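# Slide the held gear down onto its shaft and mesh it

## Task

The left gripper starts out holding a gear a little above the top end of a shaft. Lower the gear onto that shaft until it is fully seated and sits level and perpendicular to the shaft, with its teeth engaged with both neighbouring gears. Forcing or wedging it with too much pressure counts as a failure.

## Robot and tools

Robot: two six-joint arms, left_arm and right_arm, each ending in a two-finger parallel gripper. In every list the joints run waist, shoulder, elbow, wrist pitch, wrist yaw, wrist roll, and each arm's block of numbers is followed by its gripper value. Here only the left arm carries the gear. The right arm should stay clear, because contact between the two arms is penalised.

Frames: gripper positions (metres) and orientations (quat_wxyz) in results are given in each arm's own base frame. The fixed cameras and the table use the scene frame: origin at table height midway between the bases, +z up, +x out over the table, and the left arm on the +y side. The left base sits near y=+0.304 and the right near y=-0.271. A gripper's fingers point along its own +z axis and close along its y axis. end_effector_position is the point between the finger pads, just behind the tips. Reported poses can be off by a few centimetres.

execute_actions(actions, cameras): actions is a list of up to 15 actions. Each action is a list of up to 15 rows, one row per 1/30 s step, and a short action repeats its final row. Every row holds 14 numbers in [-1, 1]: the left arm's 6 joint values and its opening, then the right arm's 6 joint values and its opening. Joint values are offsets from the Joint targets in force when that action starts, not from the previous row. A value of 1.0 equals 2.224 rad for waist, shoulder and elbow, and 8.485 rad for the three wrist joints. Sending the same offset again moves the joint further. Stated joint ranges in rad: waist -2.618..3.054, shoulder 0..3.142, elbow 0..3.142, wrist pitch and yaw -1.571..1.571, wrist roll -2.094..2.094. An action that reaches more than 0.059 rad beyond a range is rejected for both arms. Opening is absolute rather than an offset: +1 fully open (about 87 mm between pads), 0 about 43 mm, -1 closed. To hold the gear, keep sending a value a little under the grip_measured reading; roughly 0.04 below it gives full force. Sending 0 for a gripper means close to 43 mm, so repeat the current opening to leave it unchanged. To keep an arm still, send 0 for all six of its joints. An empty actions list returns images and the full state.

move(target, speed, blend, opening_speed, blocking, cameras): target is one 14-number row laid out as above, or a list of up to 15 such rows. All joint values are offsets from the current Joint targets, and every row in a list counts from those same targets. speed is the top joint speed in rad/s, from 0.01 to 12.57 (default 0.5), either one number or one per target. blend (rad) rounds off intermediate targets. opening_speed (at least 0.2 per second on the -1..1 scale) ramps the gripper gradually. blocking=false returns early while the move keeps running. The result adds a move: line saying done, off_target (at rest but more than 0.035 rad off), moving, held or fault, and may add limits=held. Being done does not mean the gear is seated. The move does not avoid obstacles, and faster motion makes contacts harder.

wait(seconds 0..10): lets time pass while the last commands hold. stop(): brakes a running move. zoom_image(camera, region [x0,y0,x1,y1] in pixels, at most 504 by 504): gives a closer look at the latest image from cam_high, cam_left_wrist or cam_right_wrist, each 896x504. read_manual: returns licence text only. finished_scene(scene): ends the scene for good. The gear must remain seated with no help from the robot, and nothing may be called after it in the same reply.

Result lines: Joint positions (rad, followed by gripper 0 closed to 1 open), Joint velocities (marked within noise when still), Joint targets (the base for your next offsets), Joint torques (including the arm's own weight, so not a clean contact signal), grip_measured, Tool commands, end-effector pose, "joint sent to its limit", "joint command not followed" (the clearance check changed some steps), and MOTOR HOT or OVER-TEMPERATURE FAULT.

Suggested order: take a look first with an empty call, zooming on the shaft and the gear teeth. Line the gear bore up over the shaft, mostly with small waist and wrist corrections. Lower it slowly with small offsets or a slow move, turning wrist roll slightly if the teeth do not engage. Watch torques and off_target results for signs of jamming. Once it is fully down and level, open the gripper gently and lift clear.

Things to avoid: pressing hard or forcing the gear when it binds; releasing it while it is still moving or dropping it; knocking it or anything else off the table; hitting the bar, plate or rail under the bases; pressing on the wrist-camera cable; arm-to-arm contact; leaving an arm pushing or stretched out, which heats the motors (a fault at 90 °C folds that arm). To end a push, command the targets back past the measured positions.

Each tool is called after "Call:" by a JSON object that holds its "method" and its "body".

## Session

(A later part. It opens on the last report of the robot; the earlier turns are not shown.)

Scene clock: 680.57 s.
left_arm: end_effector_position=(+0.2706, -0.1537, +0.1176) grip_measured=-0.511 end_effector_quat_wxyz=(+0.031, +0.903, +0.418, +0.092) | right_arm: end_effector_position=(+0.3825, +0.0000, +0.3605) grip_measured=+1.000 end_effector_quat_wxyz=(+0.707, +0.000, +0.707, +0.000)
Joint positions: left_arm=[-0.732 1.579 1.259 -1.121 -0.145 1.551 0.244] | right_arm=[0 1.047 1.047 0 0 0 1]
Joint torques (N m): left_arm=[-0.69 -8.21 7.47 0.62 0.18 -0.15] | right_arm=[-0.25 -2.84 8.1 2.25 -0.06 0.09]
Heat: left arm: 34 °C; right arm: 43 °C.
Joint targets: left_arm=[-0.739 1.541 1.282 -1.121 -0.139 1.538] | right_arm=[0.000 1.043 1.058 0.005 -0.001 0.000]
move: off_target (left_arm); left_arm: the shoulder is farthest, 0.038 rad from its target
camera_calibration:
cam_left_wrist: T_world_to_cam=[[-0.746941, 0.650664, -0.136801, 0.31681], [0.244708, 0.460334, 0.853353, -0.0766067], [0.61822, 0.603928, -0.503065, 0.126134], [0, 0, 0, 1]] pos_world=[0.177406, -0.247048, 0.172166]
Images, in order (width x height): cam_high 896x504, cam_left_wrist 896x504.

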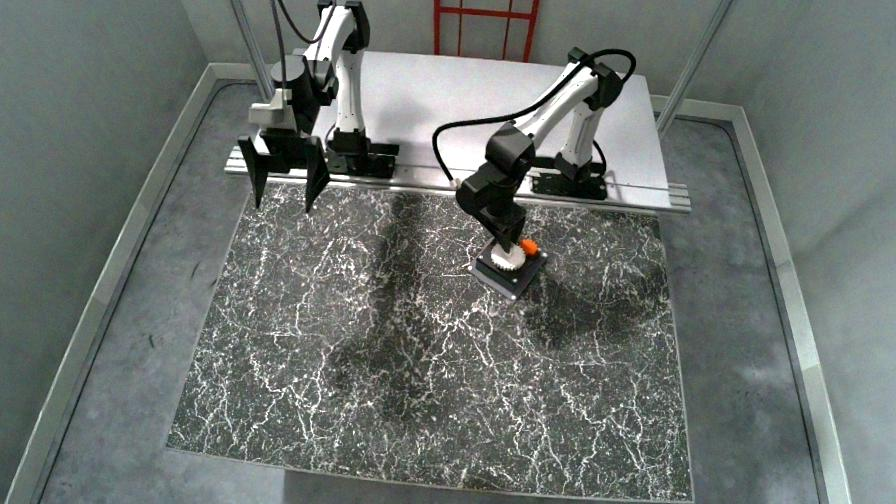

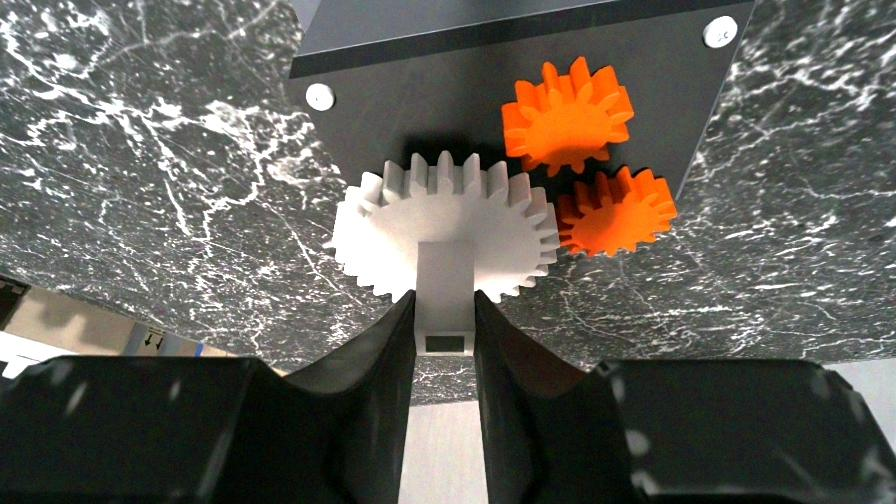

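Call:
{"method": "move", "body": {"target": [[0.0130,0,0,-0.0048,0,0,-1,0,0,0,0,0,0,1]], "speed": 0.08, "cameras": ["cam_high","cam_left_wrist"]}}

Call:
{"method": "zoom_image", "body": {"camera": "cam_high", "region": [490, 236, 534, 276]}}

Scene clock: 696.03 s.
left_arm: end_effector_position=(+0.2685, -0.1475, +0.1170) grip_measured=-0.511 end_effector_quat_wxyz=(+0.021, +0.901, +0.423, +0.088) | right_arm: end_effector_position=(+0.3825, +0.0000, +0.3605) grip_measured=+1.000 end_effector_quat_wxyz=(+0.707, +0.000, +0.707, +0.000)
Joint positions: left_arm=[-0.72 1.579 1.259 -1.141 -0.144 1.551 0.244] | right_arm=[0 1.047 1.047 0 0 0 1]
Joint torques (N m): left_arm=[0.77 -8.16 7.35 0.4 0.15 -0.17] | right_arm=[-0.24 -2.84 8.1 2.25 -0.07 0.1]
Heat: left arm: 36 °C; right arm: 43 °C.
Joint targets: left_arm=[-0.711 1.541 1.282 -1.162 -0.139 1.538] | right_arm=[0.000 1.043 1.058 0.005 -0.001 0.000]
move: off_target (left_arm); left_arm: the shoulder is farthest, 0.038 rad from its target
camera_calibration:
cam_left_wrist: T_world_to_cam=[[-0.756545, 0.643512, -0.11633, 0.310183], [0.25345, 0.452526, 0.854976, -0.0820829], [0.602829, 0.617343, -0.505454, 0.129794], [0, 0, 0, 1]] pos_world=[0.177227, -0.242589, 0.171867]
Images, in order (width x height): cam_high 896x504, cam_left_wrist 896x504.

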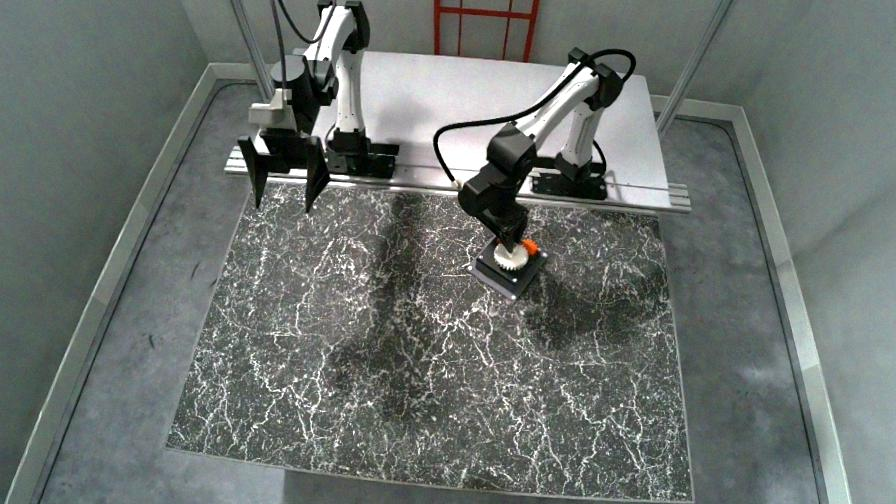

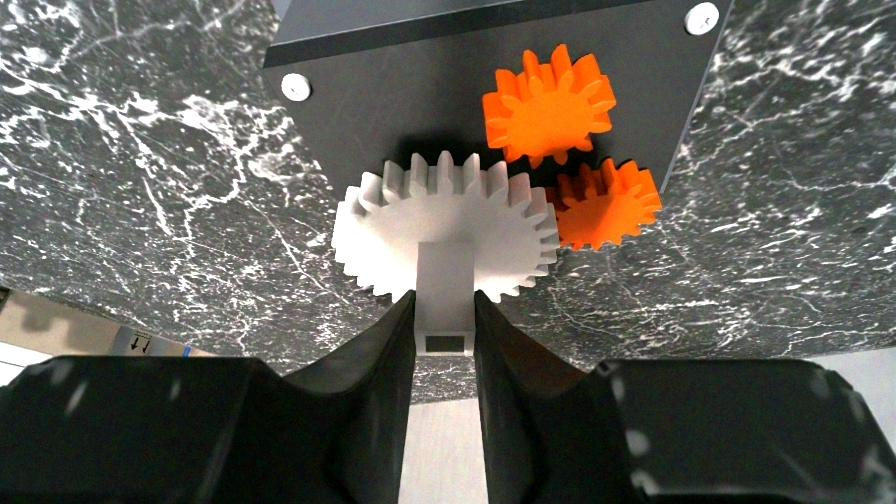

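Scaled by 11.455 from the camera's 896x504 image, which has a finer 1280x720 frame.

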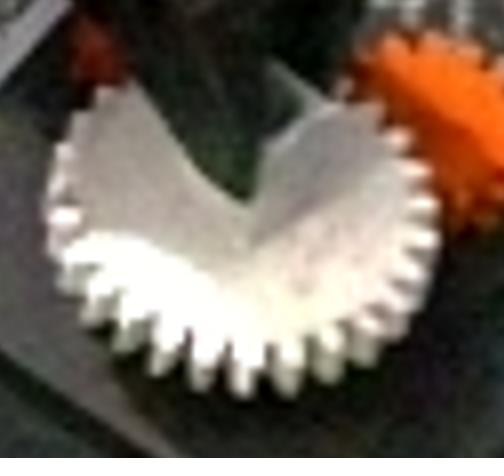

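Call:
{"method": "move", "body": {"target": [[0,0,-0.0138,0.0034,0,0,-1,0,0,0,0,0,0,1],[0,0,-0.0160,0.0040,0,0,-1,0,0,0,0,0,0,1]], "speed": 0.08}}

Call:
{"method": "move", "body": {"target": [[0,0,-0.0022,0.0006,0,0,-1,0,0,0,0,0,0,1]], "speed": 0.08}}

Call:
{"method": "move", "body": {"target": [[0,0,-0.0022,0.0006,0,0,-1,0,0,0,0,0,0,1]], "speed": 0.08}}

Scene clock: 703.00 s.
left_arm: end_effector_position=(+0.2691, -0.1480, +0.1171) grip_measured=-0.511 end_effector_quat_wxyz=(+0.023, +0.901, +0.423, +0.088) | right_arm: end_effector_position=(+0.3825, +0.0000, +0.3605) grip_measured=+1.000 end_effector_quat_wxyz=(+0.707, +0.000, +0.707, +0.000)
Joint positions: left_arm=[-0.72 1.579 1.259 -1.138 -0.144 1.551 0.244] | right_arm=[0 1.047 1.047 0 0 0 1]
Joint torques (N m): left_arm=[0.73 -8.23 4.57 0.66 0.16 -0.17] | right_arm=[-0.24 -2.84 8.1 2.25 -0.06 0.09]
Heat: left arm: 36 °C; right arm: 43 °C.
Joint targets: left_arm=[-0.711 1.541 1.247 -1.128 -0.139 1.538] | right_arm=[0.000 1.043 1.058 0.005 -0.001 0.000]
move: off_target (left_arm); left_arm: the shoulder is farthest, 0.038 rad from its target

Scene clock: 703.70 s.
left_arm: end_effector_position=(+0.2688, -0.1477, +0.1166) grip_measured=-0.511 end_effector_quat_wxyz=(+0.024, +0.901, +0.424, +0.089) | right_arm: end_effector_position=(+0.3825, +0.0000, +0.3605) grip_measured=+1.000 end_effector_quat_wxyz=(+0.707, +0.000, +0.707, +0.000)
Joint positions: left_arm=[-0.72 1.575 1.252 -1.133 -0.144 1.551 0.244] | right_arm=[0 1.047 1.047 0 0 0 1]
Joint torques (N m): left_arm=[0.72 -7.84 4.67 0.66 0.14 -0.17] | right_arm=[-0.24 -2.84 8.1 2.25 -0.06 0.09]
Heat: left arm: 36 °C; right arm: 43 °C.
Joint targets: left_arm=[-0.711 1.541 1.241 -1.123 -0.139 1.538] | right_arm=[0.000 1.043 1.058 0.005 -0.001 0.000]
move: done

Scene clock: 704.40 s.
left_arm: end_effector_position=(+0.2688, -0.1477, +0.1164) grip_measured=-0.511 end_effector_quat_wxyz=(+0.025, +0.901, +0.424, +0.089) | right_arm: end_effector_position=(+0.3825, +0.0000, +0.3605) grip_measured=+1.000 end_effector_quat_wxyz=(+0.707, +0.000, +0.707, +0.000)
Joint positions: left_arm=[-0.72 1.572 1.249 -1.129 -0.144 1.551 0.244] | right_arm=[0 1.047 1.047 0 0 0 1]
Joint torques (N m): left_arm=[0.76 -7.65 4.55 0.69 0.16 -0.16] | right_arm=[-0.24 -2.82 8.1 2.25 -0.07 0.1]
Heat: left arm: 37 °C; right arm: 43 °C.
Joint targets: left_arm=[-0.711 1.542 1.237 -1.118 -0.139 1.538] | right_arm=[0.000 1.043 1.058 0.005 -0.001 0.000]
move: done

Call:
{"method": "move", "body": {"target": [[0,-0.0034,-0.0025,0,0,0,-1,0,0,0,0,0,0,1]], "speed": 0.05}}

Call:
{"method": "move", "body": {"target": [[0,-0.002,-0.002,0,0,0,-1,0,0,0,0,0,0,1]], "speed": 0.05}}

Call:
{"method": "move", "body": {"target": [[0,-0.002,-0.002,0,0,0,-1,0,0,0,0,0,0,1]], "speed": 0.05, "cameras": ["cam_high"]}}

Call:
{"method": "zoom_image", "body": {"camera": "cam_high", "region": [490, 236, 534, 276]}}

Scene clock: 737.77 s.
left_arm: end_effector_position=(+0.2678, -0.1469, +0.1162) grip_measured=-0.511 end_effector_quat_wxyz=(+0.025, +0.901, +0.424, +0.089) | right_arm: end_effector_position=(+0.3825, +0.0000, +0.3605) grip_measured=+1.000 end_effector_quat_wxyz=(+0.707, +0.000, +0.707, +0.000)
Joint positions: left_arm=[-0.72 1.567 1.243 -1.128 -0.144 1.551 0.244] | right_arm=[0 1.047 1.047 0 0 0 1]
Joint torques (N m): left_arm=[0.79 -7.83 4.75 0.68 0.16 -0.17] | right_arm=[-0.24 -2.84 8.1 2.25 -0.06 0.09]
Heat: left arm: 39 °C; right arm: 44 °C.
Joint targets: left_arm=[-0.711 1.534 1.231 -1.118 -0.139 1.538] | right_arm=[0.000 1.043 1.058 0.005 -0.001 0.000]
move: done

Scene clock: 738.47 s.
left_arm: end_effector_position=(+0.2678, -0.1469, +0.1162) grip_measured=-0.511 end_effector_quat_wxyz=(+0.025, +0.901, +0.424, +0.089) | right_arm: end_effector_position=(+0.3825, +0.0000, +0.3605) grip_measured=+1.000 end_effector_quat_wxyz=(+0.707, +0.000, +0.707, +0.000)
Joint positions: left_arm=[-0.72 1.567 1.243 -1.128 -0.144 1.551 0.244] | right_arm=[0 1.047 1.047 0 0 0 1]
Joint torques (N m): left_arm=[0.75 -8.18 4.23 0.68 0.13 -0.16] | right_arm=[-0.24 -2.84 8.1 2.25 -0.07 0.09]
Heat: left arm: 39 °C; right arm: 44 °C.
Joint targets: left_arm=[-0.711 1.530 1.227 -1.118 -0.139 1.538] | right_arm=[0.000 1.043 1.058 0.005 -0.001 0.000]
move: off_target (left_arm); left_arm: the shoulder is farthest, 0.037 rad from its target

Scene clock: 739.17 s.
left_arm: end_effector_position=(+0.2661, -0.1453, +0.1145) grip_measured=-0.511 end_effector_quat_wxyz=(+0.023, +0.901, +0.423, +0.089) | right_arm: end_effector_position=(+0.3825, +0.0000, +0.3605) grip_measured=+1.000 end_effector_quat_wxyz=(+0.707, +0.000, +0.707, +0.000)
Joint positions: left_arm=[-0.72 1.563 1.232 -1.126 -0.144 1.551 0.244] | right_arm=[0 1.047 1.047 0 0 0 1]
Joint torques (N m): left_arm=[0.81 -8.14 4.71 0.68 0.15 -0.18] | right_arm=[-0.23 -2.82 8.1 2.25 -0.07 0.09]
Heat: left arm: 39 °C; right arm: 44 °C.
Joint targets: left_arm=[-0.711 1.525 1.222 -1.118 -0.139 1.538] | right_arm=[0.000 1.043 1.058 0.005 -0.001 0.000]
move: off_target (left_arm); left_arm: the shoulder is farthest, 0.037 rad from its target
Images, in order (width x height): cam_high 896x504.

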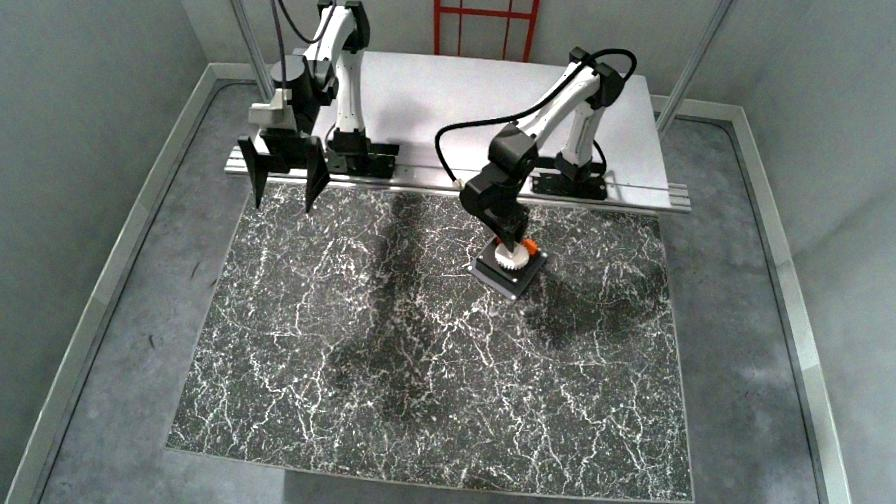

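Scaled by 11.455 from the camera's 896x504 image, which has a finer 1280x720 frame.

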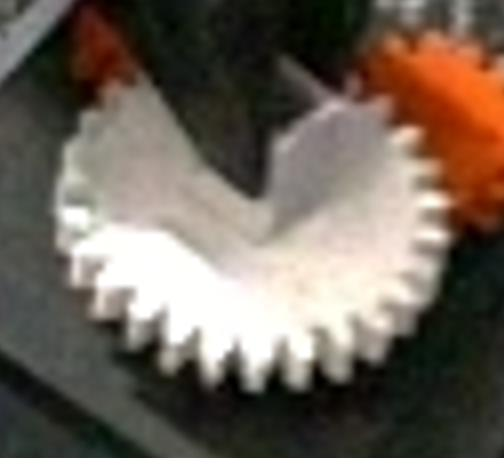

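Call:
{"method": "move", "body": {"target": [[0,0,-0.0029,0.0008,0,0,-1,0,0,0,0,0,0,1]], "speed": 0.05}}

Call:
{"method": "move", "body": {"target": [[0,0,-0.0029,0.0008,0,0,-1,0,0,0,0,0,0,1]], "speed": 0.05}}

Scene clock: 745.97 s.
left_arm: end_effector_position=(+0.2660, -0.1453, +0.1135) grip_measured=-0.511 end_effector_quat_wxyz=(+0.024, +0.901, +0.424, +0.089) | right_arm: end_effector_position=(+0.3825, +0.0000, +0.3605) grip_measured=+1.000 end_effector_quat_wxyz=(+0.707, +0.000, +0.707, +0.000)
Joint positions: left_arm=[-0.72 1.56 1.226 -1.119 -0.144 1.551 0.244] | right_arm=[0 1.047 1.047 0 0 0 1]
Joint torques (N m): left_arm=[0.83 -7.92 4.71 0.68 0.17 -0.17] | right_arm=[-0.24 -2.82 8.1 2.25 -0.07 0.09]
Heat: left arm: 38 °C; right arm: 44 °C.
Joint targets: left_arm=[-0.711 1.525 1.216 -1.111 -0.139 1.538] | right_arm=[0.000 1.043 1.058 0.005 -0.001 0.000]
move: done

Scene clock: 746.67 s.
left_arm: end_effector_position=(+0.2662, -0.1454, +0.1120) grip_measured=-0.511 end_effector_quat_wxyz=(+0.025, +0.901, +0.424, +0.089) | right_arm: end_effector_position=(+0.3825, +0.0000, +0.3605) grip_measured=+1.000 end_effector_quat_wxyz=(+0.707, +0.000, +0.707, +0.000)
Joint positions: left_arm=[-0.72 1.56 1.22 -1.111 -0.144 1.551 0.244] | right_arm=[0 1.047 1.047 0 0 0 1]
Joint torques (N m): left_arm=[0.76 -7.86 4.68 0.67 0.15 -0.17] | right_arm=[-0.24 -2.84 8.1 2.25 -0.07 0.09]
Heat: left arm: 38 °C; right arm: 44 °C.
Joint targets: left_arm=[-0.711 1.525 1.209 -1.104 -0.139 1.538] | right_arm=[0.000 1.043 1.058 0.005 -0.001 0.000]
move: done

Call:
{"method": "move", "body": {"target": [[0,0,-0.0029,0.0008,0,0,-1,0,0,0,0,0,0,1]], "speed": 0.06}}

Call:
{"method": "move", "body": {"target": [[0,0,-0.0029,0.0008,0,0,-1,0,0,0,0,0,0,1]], "speed": 0.06, "cameras": ["cam_high","cam_left_wrist"]}}

Call:
{"method": "zoom_image", "body": {"camera": "cam_left_wrist", "region": [420, 30, 680, 290]}}

Scene clock: 753.83 s.
left_arm: end_effector_position=(+0.2662, -0.1455, +0.1118) grip_measured=-0.511 end_effector_quat_wxyz=(+0.027, +0.901, +0.424, +0.090) | right_arm: end_effector_position=(+0.3825, +0.0000, +0.3605) grip_measured=+1.000 end_effector_quat_wxyz=(+0.707, +0.000, +0.707, +0.000)
Joint positions: left_arm=[-0.72 1.557 1.215 -1.106 -0.144 1.551 0.244] | right_arm=[0 1.047 1.047 0 0 0 1]
Joint torques (N m): left_arm=[0.75 -7.64 4.57 0.68 0.12 -0.17] | right_arm=[-0.24 -2.84 8.1 2.25 -0.07 0.09]
Heat: left arm: 39 °C; right arm: 44 °C.
Joint targets: left_arm=[-0.711 1.525 1.203 -1.098 -0.139 1.538] | right_arm=[0.000 1.043 1.058 0.005 -0.001 0.000]
move: done

Scene clock: 754.53 s.
left_arm: end_effector_position=(+0.2662, -0.1454, +0.1118) grip_measured=-0.511 end_effector_quat_wxyz=(+0.029, +0.901, +0.424, +0.091) | right_arm: end_effector_position=(+0.3825, +0.0000, +0.3605) grip_measured=+1.000 end_effector_quat_wxyz=(+0.707, +0.000, +0.707, +0.000)
Joint positions: left_arm=[-0.72 1.553 1.21 -1.102 -0.144 1.551 0.244] | right_arm=[0 1.047 1.047 0 0 0 1]
Joint torques (N m): left_arm=[0.69 -7.23 4.41 0.71 0.15 -0.16] | right_arm=[-0.24 -2.84 8.1 2.25 -0.07 0.09]
Heat: left arm: 39 °C; right arm: 44 °C.
Joint targets: left_arm=[-0.711 1.525 1.197 -1.091 -0.139 1.538] | right_arm=[0.000 1.043 1.058 0.005 -0.001 0.000]
move: done
camera_calibration:
cam_left_wrist: T_world_to_cam=[[-0.754962, 0.642074, -0.133319, 0.307742], [0.242433, 0.462174, 0.853007, -0.073331], [0.60931, 0.611667, -0.504583, 0.124626], [0, 0, 0, 1]] pos_world=[0.174175, -0.239931, 0.166464]
Images, in order (width x height): cam_high 896x504, cam_left_wrist 896x504.

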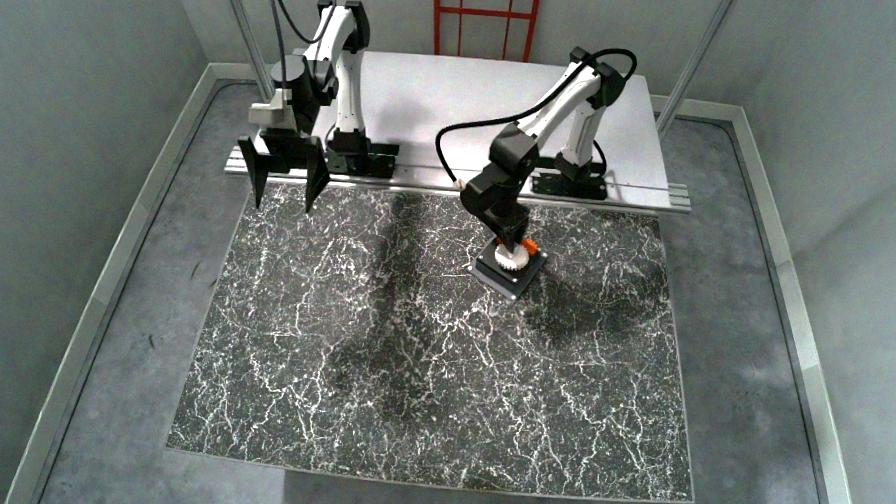

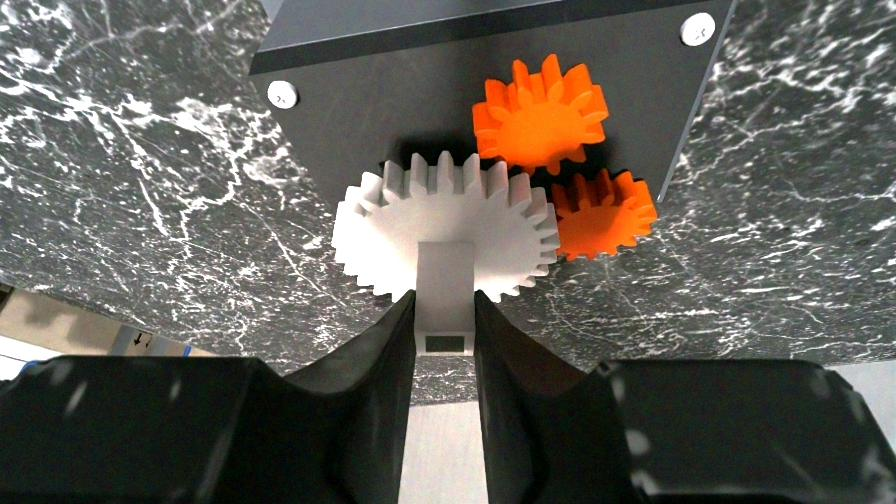

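Scaled by 1.938 from the camera's 896x504 image, which has a finer 1280x720 frame.

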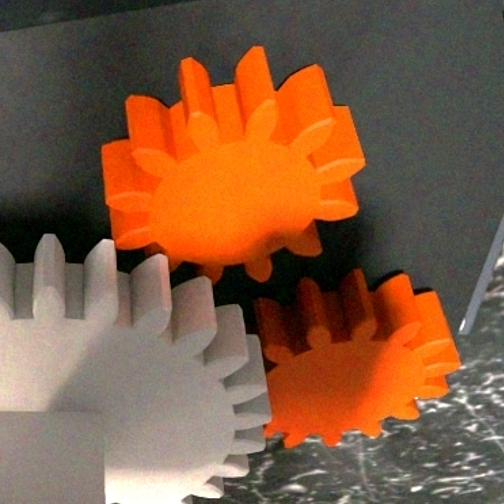

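Call:
{"method": "move", "body": {"target": [[0,-0.0076,-0.0020,0.0002,0,0.0080,-1,0,0,0,0,0,0,1]], "speed": 0.1}}

Call:
{"method": "move", "body": {"target": [[0,-0.0036,-0.0036,0.0002,0,0.0059,-1,0,0,0,0,0,0,1]], "speed": 0.1, "cameras": ["cam_left_wrist"]}}

Call:
{"method": "zoom_image", "body": {"camera": "cam_left_wrist", "region": [420, 30, 680, 290]}}

Scene clock: 764.23 s.
left_arm: end_effector_position=(+0.2664, -0.1456, +0.1124) grip_measured=-0.511 end_effector_quat_wxyz=(+0.030, +0.908, +0.407, +0.093) | right_arm: end_effector_position=(+0.3825, +0.0000, +0.3605) grip_measured=+1.000 end_effector_quat_wxyz=(+0.707, +0.000, +0.707, +0.000)
Joint positions: left_arm=[-0.72 1.543 1.201 -1.096 -0.144 1.587 0.244] | right_arm=[0 1.047 1.047 0 0 0 1]
Joint torques (N m): left_arm=[0.72 -7.73 4.77 0.69 0.17 0.17] | right_arm=[-0.24 -2.82 8.1 2.25 -0.07 0.09]
Heat: left arm: 38 °C; right arm: 44 °C.
Joint targets: left_arm=[-0.711 1.508 1.192 -1.089 -0.139 1.606] | right_arm=[0.000 1.043 1.058 0.005 -0.001 0.000]
move: done

Scene clock: 765.23 s.
left_arm: end_effector_position=(+0.2663, -0.1456, +0.1125) grip_measured=-0.511 end_effector_quat_wxyz=(+0.028, +0.918, +0.384, +0.093) | right_arm: end_effector_position=(+0.3825, +0.0000, +0.3605) grip_measured=+1.000 end_effector_quat_wxyz=(+0.707, +0.000, +0.707, +0.000)
Joint positions: left_arm=[-0.72 1.535 1.193 -1.096 -0.144 1.637 0.244] | right_arm=[0 1.047 1.047 0 0 0 1]
Joint torques (N m): left_arm=[0.76 -7.75 4.89 0.7 0.17 0.16] | right_arm=[-0.24 -2.84 8.1 2.25 -0.07 0.09]
Heat: left arm: 38 °C; right arm: 44 °C.
Joint targets: left_arm=[-0.711 1.500 1.184 -1.087 -0.139 1.656] | right_arm=[0.000 1.043 1.058 0.005 -0.001 0.000]
move: done
camera_calibration:
cam_left_wrist: T_world_to_cam=[[-0.697303, 0.705464, -0.126844, 0.301226], [0.278112, 0.429387, 0.859233, -0.088974], [0.660623, 0.563868, -0.49561, 0.103361], [0, 0, 0, 1]] pos_world=[0.166508, -0.232582, 0.165885]
Images, in order (width x height): cam_left_wrist 896x504.

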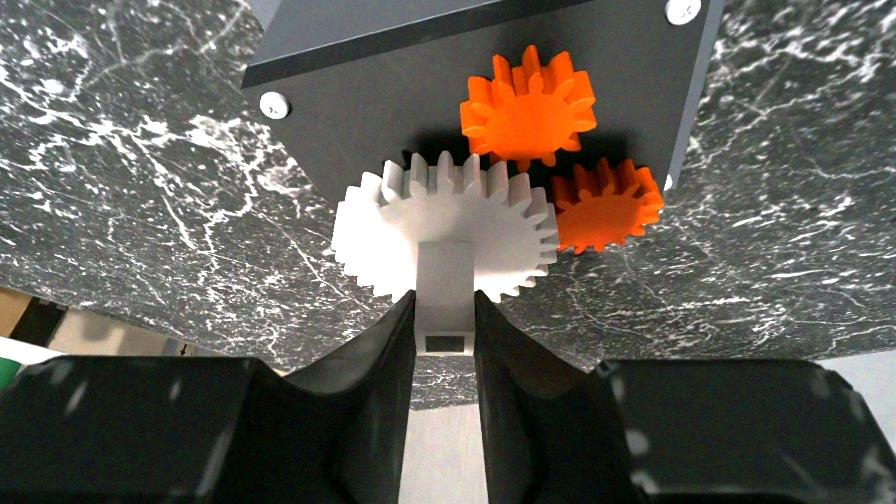

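Scaled by 1.938 from the camera's 896x504 image, which has a finer 1280x720 frame.

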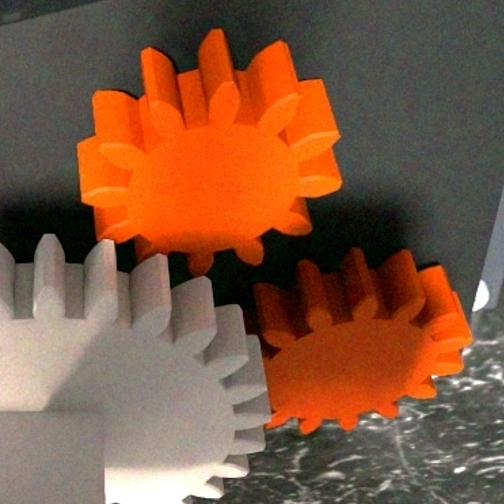

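Call:
{"method": "move", "body": {"target": [[0,0,-0.0035,0.0010,0,0,-1,0,0,0,0,0,0,1]], "speed": 0.06}}

Call:
{"method": "move", "body": {"target": [[0,-0.0018,-0.0040,0.0004,0,0.003,-1,0,0,0,0,0,0,1]], "speed": 0.06}}

Call:
{"method": "move", "body": {"target": [[0,-0.0018,-0.0018,0.0,0,0.003,-1,0,0,0,0,0,0,1]], "speed": 0.06}}

Scene clock: 773.87 s.
left_arm: end_effector_position=(+0.2662, -0.1455, +0.1123) grip_measured=-0.511 end_effector_quat_wxyz=(+0.029, +0.918, +0.384, +0.094) | right_arm: end_effector_position=(+0.3825, +0.0000, +0.3605) grip_measured=+1.000 end_effector_quat_wxyz=(+0.707, +0.000, +0.707, +0.000)
Joint positions: left_arm=[-0.72 1.531 1.188 -1.092 -0.144 1.639 0.244] | right_arm=[0 1.047 1.047 0 0 0 1]
Joint torques (N m): left_arm=[0.73 -7.36 4.66 0.73 0.13 0.15] | right_arm=[-0.24 -2.84 8.1 2.25 -0.07 0.09]
Heat: left arm: 38 °C; right arm: 44 °C.
Joint targets: left_arm=[-0.711 1.500 1.176 -1.079 -0.139 1.656] | right_arm=[0.000 1.043 1.058 0.005 -0.001 0.000]
move: done

Scene clock: 774.70 s.
left_arm: end_effector_position=(+0.2661, -0.1456, +0.1121) grip_measured=-0.511 end_effector_quat_wxyz=(+0.029, +0.922, +0.373, +0.095) | right_arm: end_effector_position=(+0.3825, +0.0000, +0.3605) grip_measured=+1.000 end_effector_quat_wxyz=(+0.707, +0.000, +0.707, +0.000)
Joint positions: left_arm=[-0.72 1.525 1.18 -1.087 -0.144 1.663 0.244] | right_arm=[0 1.047 1.047 0 0 0 1]
Joint torques (N m): left_arm=[0.75 -7.16 4.57 0.73 0.15 0.16] | right_arm=[-0.24 -2.82 8.1 2.25 -0.07 0.09]
Heat: left arm: 38 °C; right arm: 44 °C.
Joint targets: left_arm=[-0.711 1.496 1.167 -1.075 -0.139 1.682] | right_arm=[0.000 1.043 1.058 0.005 -0.001 0.000]
move: done

Scene clock: 775.53 s.
left_arm: end_effector_position=(+0.2661, -0.1457, +0.1119) grip_measured=-0.511 end_effector_quat_wxyz=(+0.028, +0.927, +0.361, +0.096) | right_arm: end_effector_position=(+0.3825, +0.0000, +0.3605) grip_measured=+1.000 end_effector_quat_wxyz=(+0.707, +0.000, +0.707, +0.000)
Joint positions: left_arm=[-0.72 1.521 1.176 -1.086 -0.144 1.688 0.244] | right_arm=[0 1.047 1.047 0 0 0 1]
Joint torques (N m): left_arm=[0.79 -7.08 4.52 0.73 0.13 0.16] | right_arm=[-0.24 -2.84 8.1 2.25 -0.06 0.09]
Heat: left arm: 38 °C; right arm: 44 °C.
Joint targets: left_arm=[-0.711 1.492 1.163 -1.075 -0.139 1.707] | right_arm=[0.000 1.043 1.058 0.005 -0.001 0.000]
move: done

Call:
{"method": "move", "body": {"target": [[0,-0.0018,-0.0022,0.0,0,0.003,-1,0,0,0,0,0,0,1]], "speed": 0.06}}

Call:
{"method": "move", "body": {"target": [[0,-0.0018,-0.0022,0.0,0,0.003,-1,0,0,0,0,0,0,1]], "speed": 0.06}}

Call:
{"method": "move", "body": {"target": [[0,-0.0018,-0.0018,0.0,0,0.003,-1,0,0,0,0,0,0,1]], "speed": 0.06, "cameras": ["cam_high","cam_left_wrist"]}}

Call:
{"method": "zoom_image", "body": {"camera": "cam_left_wrist", "region": [420, 30, 680, 290]}}

Call:
{"method": "zoom_image", "body": {"camera": "cam_high", "region": [490, 236, 534, 276]}}

Scene clock: 785.97 s.
left_arm: end_effector_position=(+0.2660, -0.1457, +0.1118) grip_measured=-0.511 end_effector_quat_wxyz=(+0.027, +0.932, +0.350, +0.096) | right_arm: end_effector_position=(+0.3825, +0.0000, +0.3605) grip_measured=+1.000 end_effector_quat_wxyz=(+0.707, +0.000, +0.707, +0.000)
Joint positions: left_arm=[-0.72 1.517 1.171 -1.086 -0.144 1.713 0.244] | right_arm=[0 1.047 1.047 0 0 0 1]
Joint torques (N m): left_arm=[0.73 -7.08 4.62 0.7 0.13 0.17] | right_arm=[-0.24 -2.84 8.1 2.25 -0.07 0.09]
Heat: left arm: 38 °C; right arm: 44 °C.
Joint targets: left_arm=[-0.711 1.488 1.158 -1.076 -0.139 1.732] | right_arm=[0.000 1.043 1.058 0.005 -0.001 0.000]
move: done

Scene clock: 786.80 s.
left_arm: end_effector_position=(+0.2658, -0.1458, +0.1118) grip_measured=-0.511 end_effector_quat_wxyz=(+0.026, +0.936, +0.338, +0.096) | right_arm: end_effector_position=(+0.3825, +0.0000, +0.3605) grip_measured=+1.000 end_effector_quat_wxyz=(+0.707, +0.000, +0.707, +0.000)
Joint positions: left_arm=[-0.72 1.513 1.166 -1.085 -0.144 1.738 0.244] | right_arm=[0 1.047 1.047 0 0 0 1]
Joint torques (N m): left_arm=[0.7 -6.97 4.55 0.72 0.16 0.18] | right_arm=[-0.24 -2.82 8.1 2.25 -0.07 0.09]
Heat: left arm: 38 °C; right arm: 44 °C.
Joint targets: left_arm=[-0.711 1.484 1.154 -1.076 -0.139 1.758] | right_arm=[0.000 1.043 1.058 0.005 -0.001 0.000]
move: done

Scene clock: 787.63 s.
left_arm: end_effector_position=(+0.2657, -0.1458, +0.1116) grip_measured=-0.511 end_effector_quat_wxyz=(+0.024, +0.940, +0.326, +0.097) | right_arm: end_effector_position=(+0.3825, +0.0000, +0.3605) grip_measured=+1.000 end_effector_quat_wxyz=(+0.707, +0.000, +0.707, +0.000)
Joint positions: left_arm=[-0.72 1.509 1.162 -1.085 -0.144 1.764 0.244] | right_arm=[0 1.047 1.047 0 0 0 1]
Joint torques (N m): left_arm=[0.76 -7.04 4.56 0.7 0.15 0.16] | right_arm=[-0.24 -2.84 8.09 2.25 -0.07 0.09]
Heat: left arm: 38 °C; right arm: 44 °C.
Joint targets: left_arm=[-0.711 1.480 1.149 -1.075 -0.139 1.783] | right_arm=[0.000 1.043 1.058 0.005 -0.001 0.000]
move: done
camera_calibration:
cam_left_wrist: T_world_to_cam=[[-0.604262, 0.788846, -0.112198, 0.286582], [0.325982, 0.373242, 0.868577, -0.109822], [0.727051, 0.488274, -0.482686, 0.0732871], [0, 0, 0, 1]] pos_world=[0.155687, -0.220863, 0.162918]
Images, in order (width x height): cam_high 896x504, cam_left_wrist 896x504.

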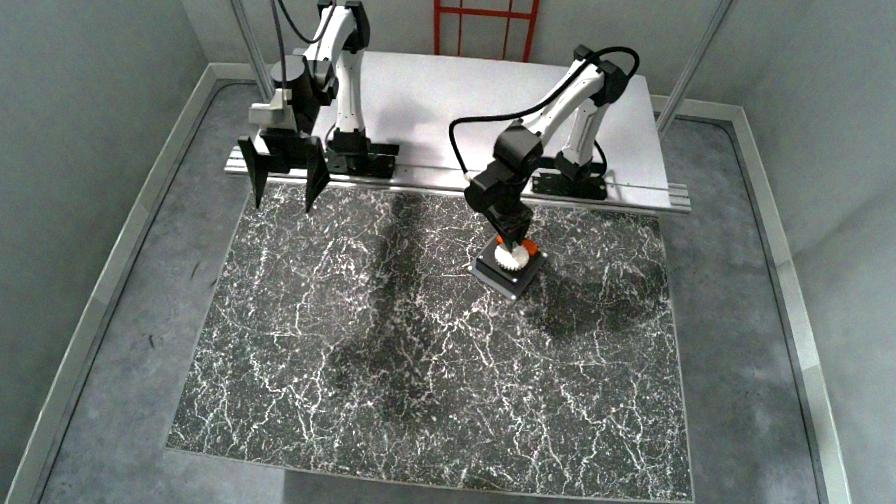

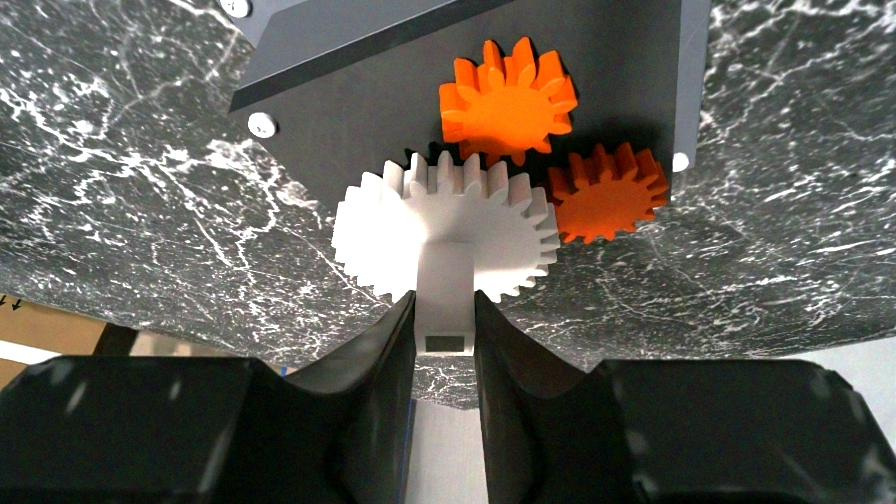

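Scaled by 1.938 from the camera's 896x504 image, which has a finer 1280x720 frame.

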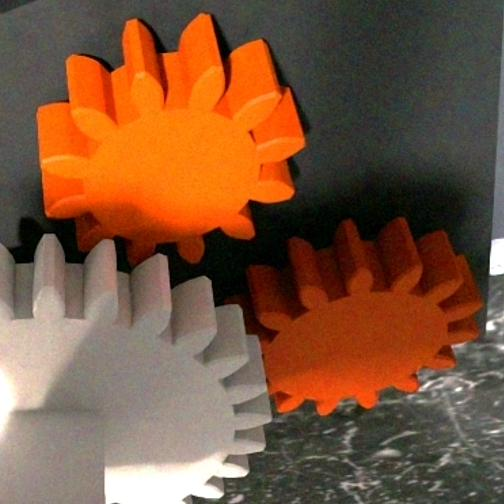

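Scaled by 11.455 from the camera's 896x504 image, which has a finer 1280x720 frame.

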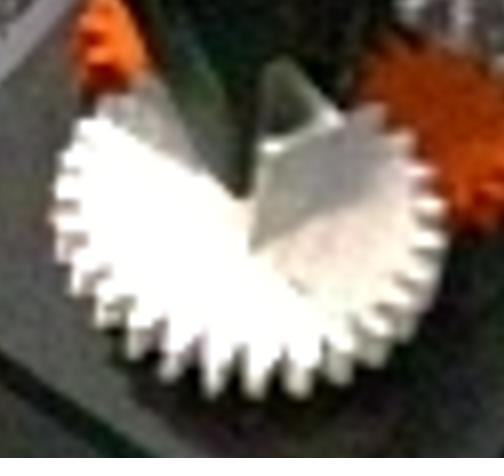

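Call:
{"method": "move", "body": {"target": [[0,0,0.004,-0.0008,0,0,-0.3,0,0,0,0,0,0,1]], "speed": 0.1, "opening_speed": 0.3, "cameras": ["cam_high","cam_left_wrist"]}}

Call:
{"method": "zoom_image", "body": {"camera": "cam_high", "region": [490, 236, 534, 276]}}

Call:
{"method": "zoom_image", "body": {"camera": "cam_left_wrist", "region": [310, 0, 700, 350]}}

Scene clock: 800.73 s.
left_arm: end_effector_position=(+0.2658, -0.1460, +0.1117) grip_measured=-0.300 end_effector_quat_wxyz=(+0.024, +0.941, +0.324, +0.097) | right_arm: end_effector_position=(+0.3825, +0.0000, +0.3605) grip_measured=+1.000 end_effector_quat_wxyz=(+0.707, +0.000, +0.707, +0.000)
Joint positions: left_arm=[-0.72 1.509 1.162 -1.084 -0.144 1.767 0.35] | right_arm=[0 1.047 1.047 0 0 0 1]
Joint torques (N m): left_arm=[0.83 -6.95 5.31 0.62 0.17 0.13] | right_arm=[-0.25 -2.84 8.1 2.25 -0.07 0.1]
Heat: left arm: 37 °C; right arm: 44 °C.
Joint targets: left_arm=[-0.711 1.480 1.158 -1.082 -0.139 1.783] | right_arm=[0.000 1.043 1.058 0.005 -0.001 0.000]
move: done
camera_calibration:
cam_left_wrist: T_world_to_cam=[[-0.601778, 0.790709, -0.112443, 0.286525], [0.326638, 0.37214, 0.868803, -0.110297], [0.728815, 0.486098, -0.482221, 0.0725266], [0, 0, 0, 1]] pos_world=[0.155594, -0.220767, 0.163019]
Images, in order (width x height): cam_high 896x504, cam_left_wrist 896x504.

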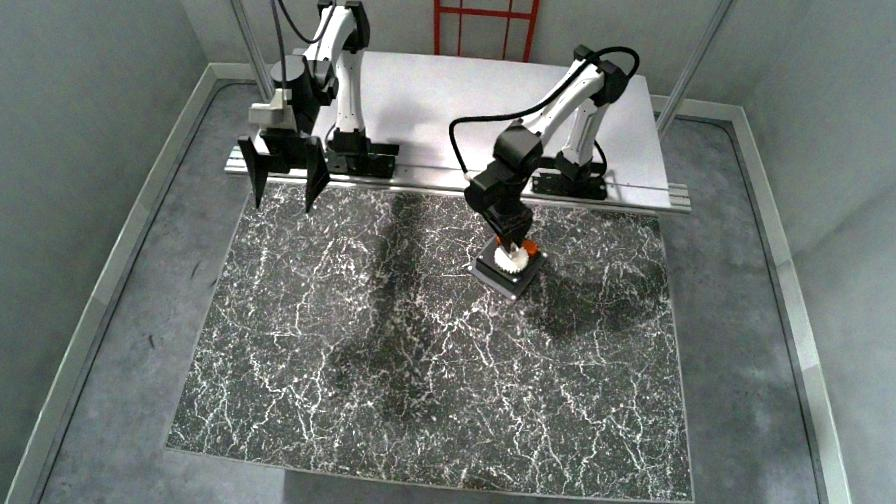

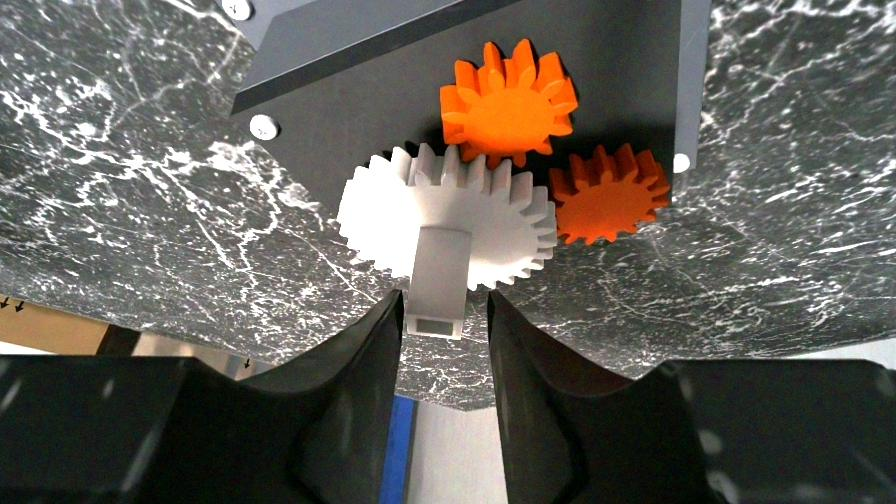

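Scaled by 11.455 from the camera's 896x504 image, which has a finer 1280x720 frame.

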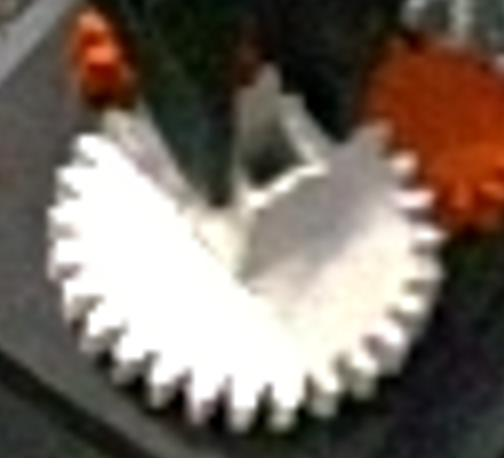

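Scaled by 1.292 from the camera's 896x504 image, which has a finer 1280x720 frame.

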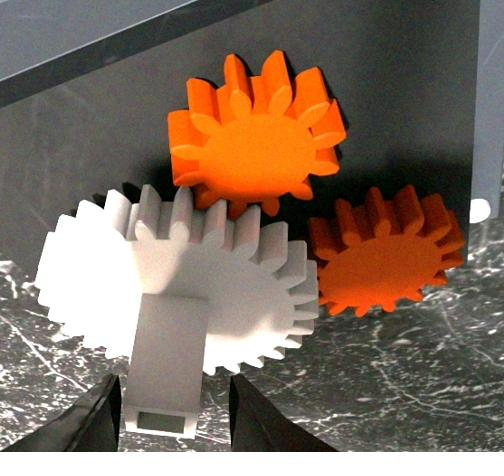

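Call:
{"method": "zoom_image", "body": {"camera": "cam_left_wrist", "region": [400, 100, 600, 260]}}

Scaled by 2.520 from the camera's 896x504 image, which has a finer 1280x720 frame.

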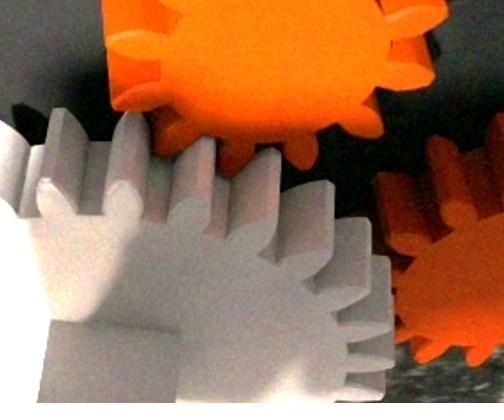

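Call:
{"method": "move", "body": {"target": [[0,0,0,0,0,0,0.1,0,0,0,0,0,0,1]], "opening_speed": 0.3, "cameras": ["cam_high","cam_left_wrist"]}}

Call:
{"method": "zoom_image", "body": {"camera": "cam_left_wrist", "region": [310, 60, 650, 350]}}

Scene clock: 813.53 s.
left_arm: end_effector_position=(+0.2658, -0.1460, +0.1117) grip_measured=+0.100 end_effector_quat_wxyz=(+0.024, +0.941, +0.324, +0.097) | right_arm: end_effector_position=(+0.3825, +0.0000, +0.3605) grip_measured=+1.000 end_effector_quat_wxyz=(+0.707, +0.000, +0.707, +0.000)
Joint positions: left_arm=[-0.72 1.509 1.162 -1.084 -0.144 1.767 0.55] | right_arm=[0 1.047 1.047 0 0 0 1]
Joint torques (N m): left_arm=[0.79 -7.01 5.34 0.6 0.17 0.14] | right_arm=[-0.24 -2.84 8.12 2.25 -0.06 0.09]
Heat: left arm: 37 °C; right arm: 44 °C.
Joint targets: left_arm=[-0.711 1.480 1.158 -1.082 -0.139 1.783] | right_arm=[0.000 1.043 1.058 0.005 -0.001 0.000]
move: done
camera_calibration:
cam_left_wrist: T_world_to_cam=[[-0.601778, 0.790709, -0.112443, 0.286525], [0.326638, 0.37214, 0.868803, -0.110297], [0.728815, 0.486098, -0.482221, 0.0725266], [0, 0, 0, 1]] pos_world=[0.155594, -0.220767, 0.163019]
Images, in order (width x height): cam_high 896x504, cam_left_wrist 896x504.

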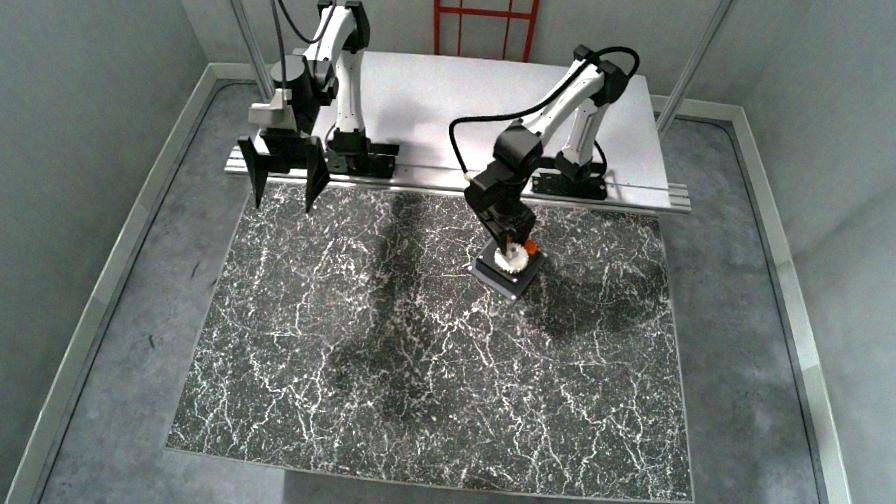

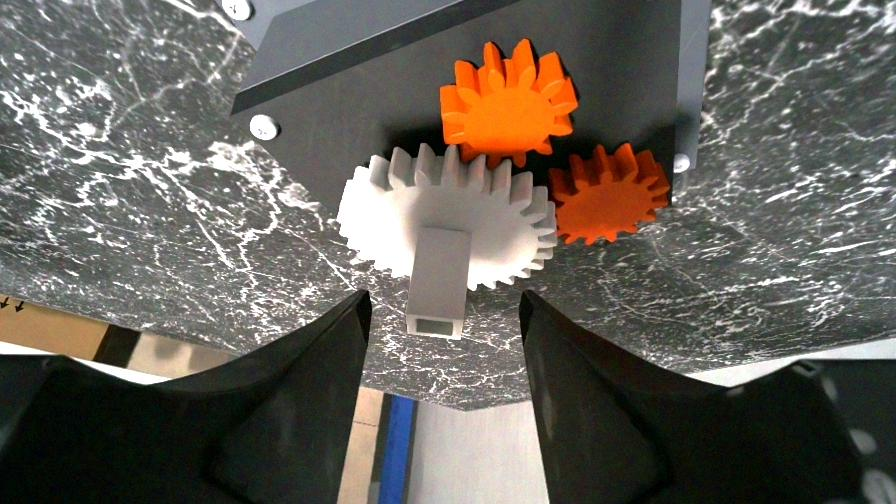

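Scaled by 1.482 from the camera's 896x504 image, which has a finer 1280x720 frame.

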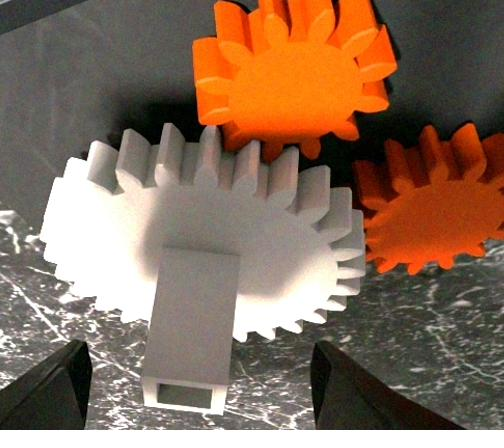

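Call:
{"method": "move", "body": {"target": [[0,0,0,0,0,0,-0.46,0,0,0,0,0,0,1],[0,-0.0072,-0.0092,0.0002,0,0.0118,-0.46,0,0,0,0,0,0,1]], "speed": 0.15, "opening_speed": 0.5, "cameras": ["cam_left_wrist"]}}

Call:
{"method": "zoom_image", "body": {"camera": "cam_left_wrist", "region": [310, 60, 650, 350]}}

Scene clock: 825.40 s.
left_arm: end_effector_position=(+0.2668, -0.1481, +0.1124) grip_measured=-0.460 end_effector_quat_wxyz=(+0.023, +0.955, +0.278, +0.100) | right_arm: end_effector_position=(+0.3825, +0.0000, +0.3605) grip_measured=+1.000 end_effector_quat_wxyz=(+0.707, +0.000, +0.707, +0.000)
Joint positions: left_arm=[-0.72 1.495 1.149 -1.078 -0.144 1.866 0.27] | right_arm=[0 1.047 1.047 0 0 0 1]
Joint torques (N m): left_arm=[0.75 -7.05 4.78 0.61 0.14 0.15] | right_arm=[-0.24 -2.84 8.1 2.25 -0.07 0.09]
Heat: left arm: 37 °C; right arm: 44 °C.
Joint targets: left_arm=[-0.711 1.464 1.138 -1.081 -0.139 1.883] | right_arm=[0.000 1.043 1.058 0.005 -0.001 0.000]
move: done
camera_calibration:
cam_left_wrist: T_world_to_cam=[[-0.522371, 0.846506, -0.102742, 0.274846], [0.356626, 0.32632, 0.875405, -0.125999], [0.774562, 0.420645, -0.472346, 0.0501867], [0, 0, 0, 1]] pos_world=[0.149633, -0.212654, 0.162244]
Images, in order (width x height): cam_left_wrist 896x504.

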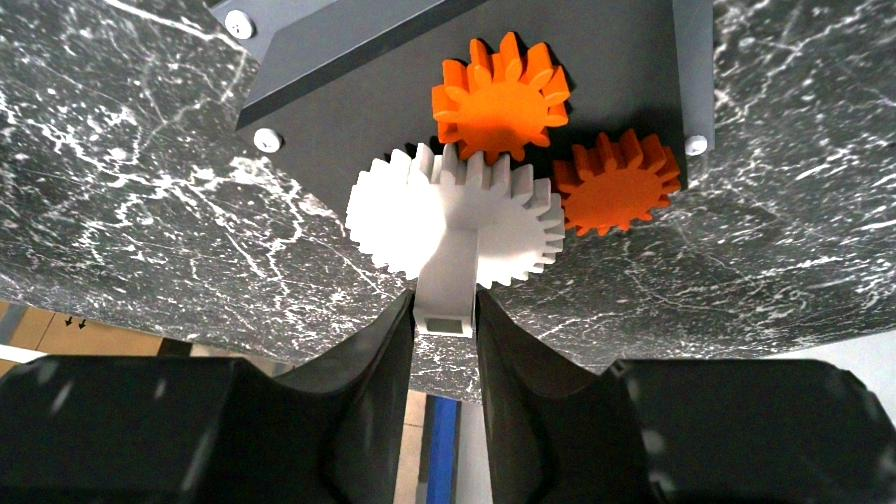

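Scaled by 1.482 from the camera's 896x504 image, which has a finer 1280x720 frame.

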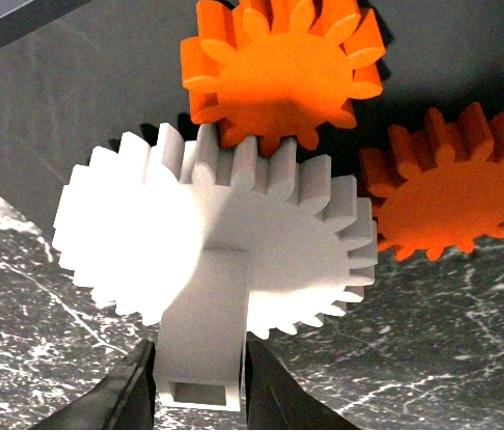

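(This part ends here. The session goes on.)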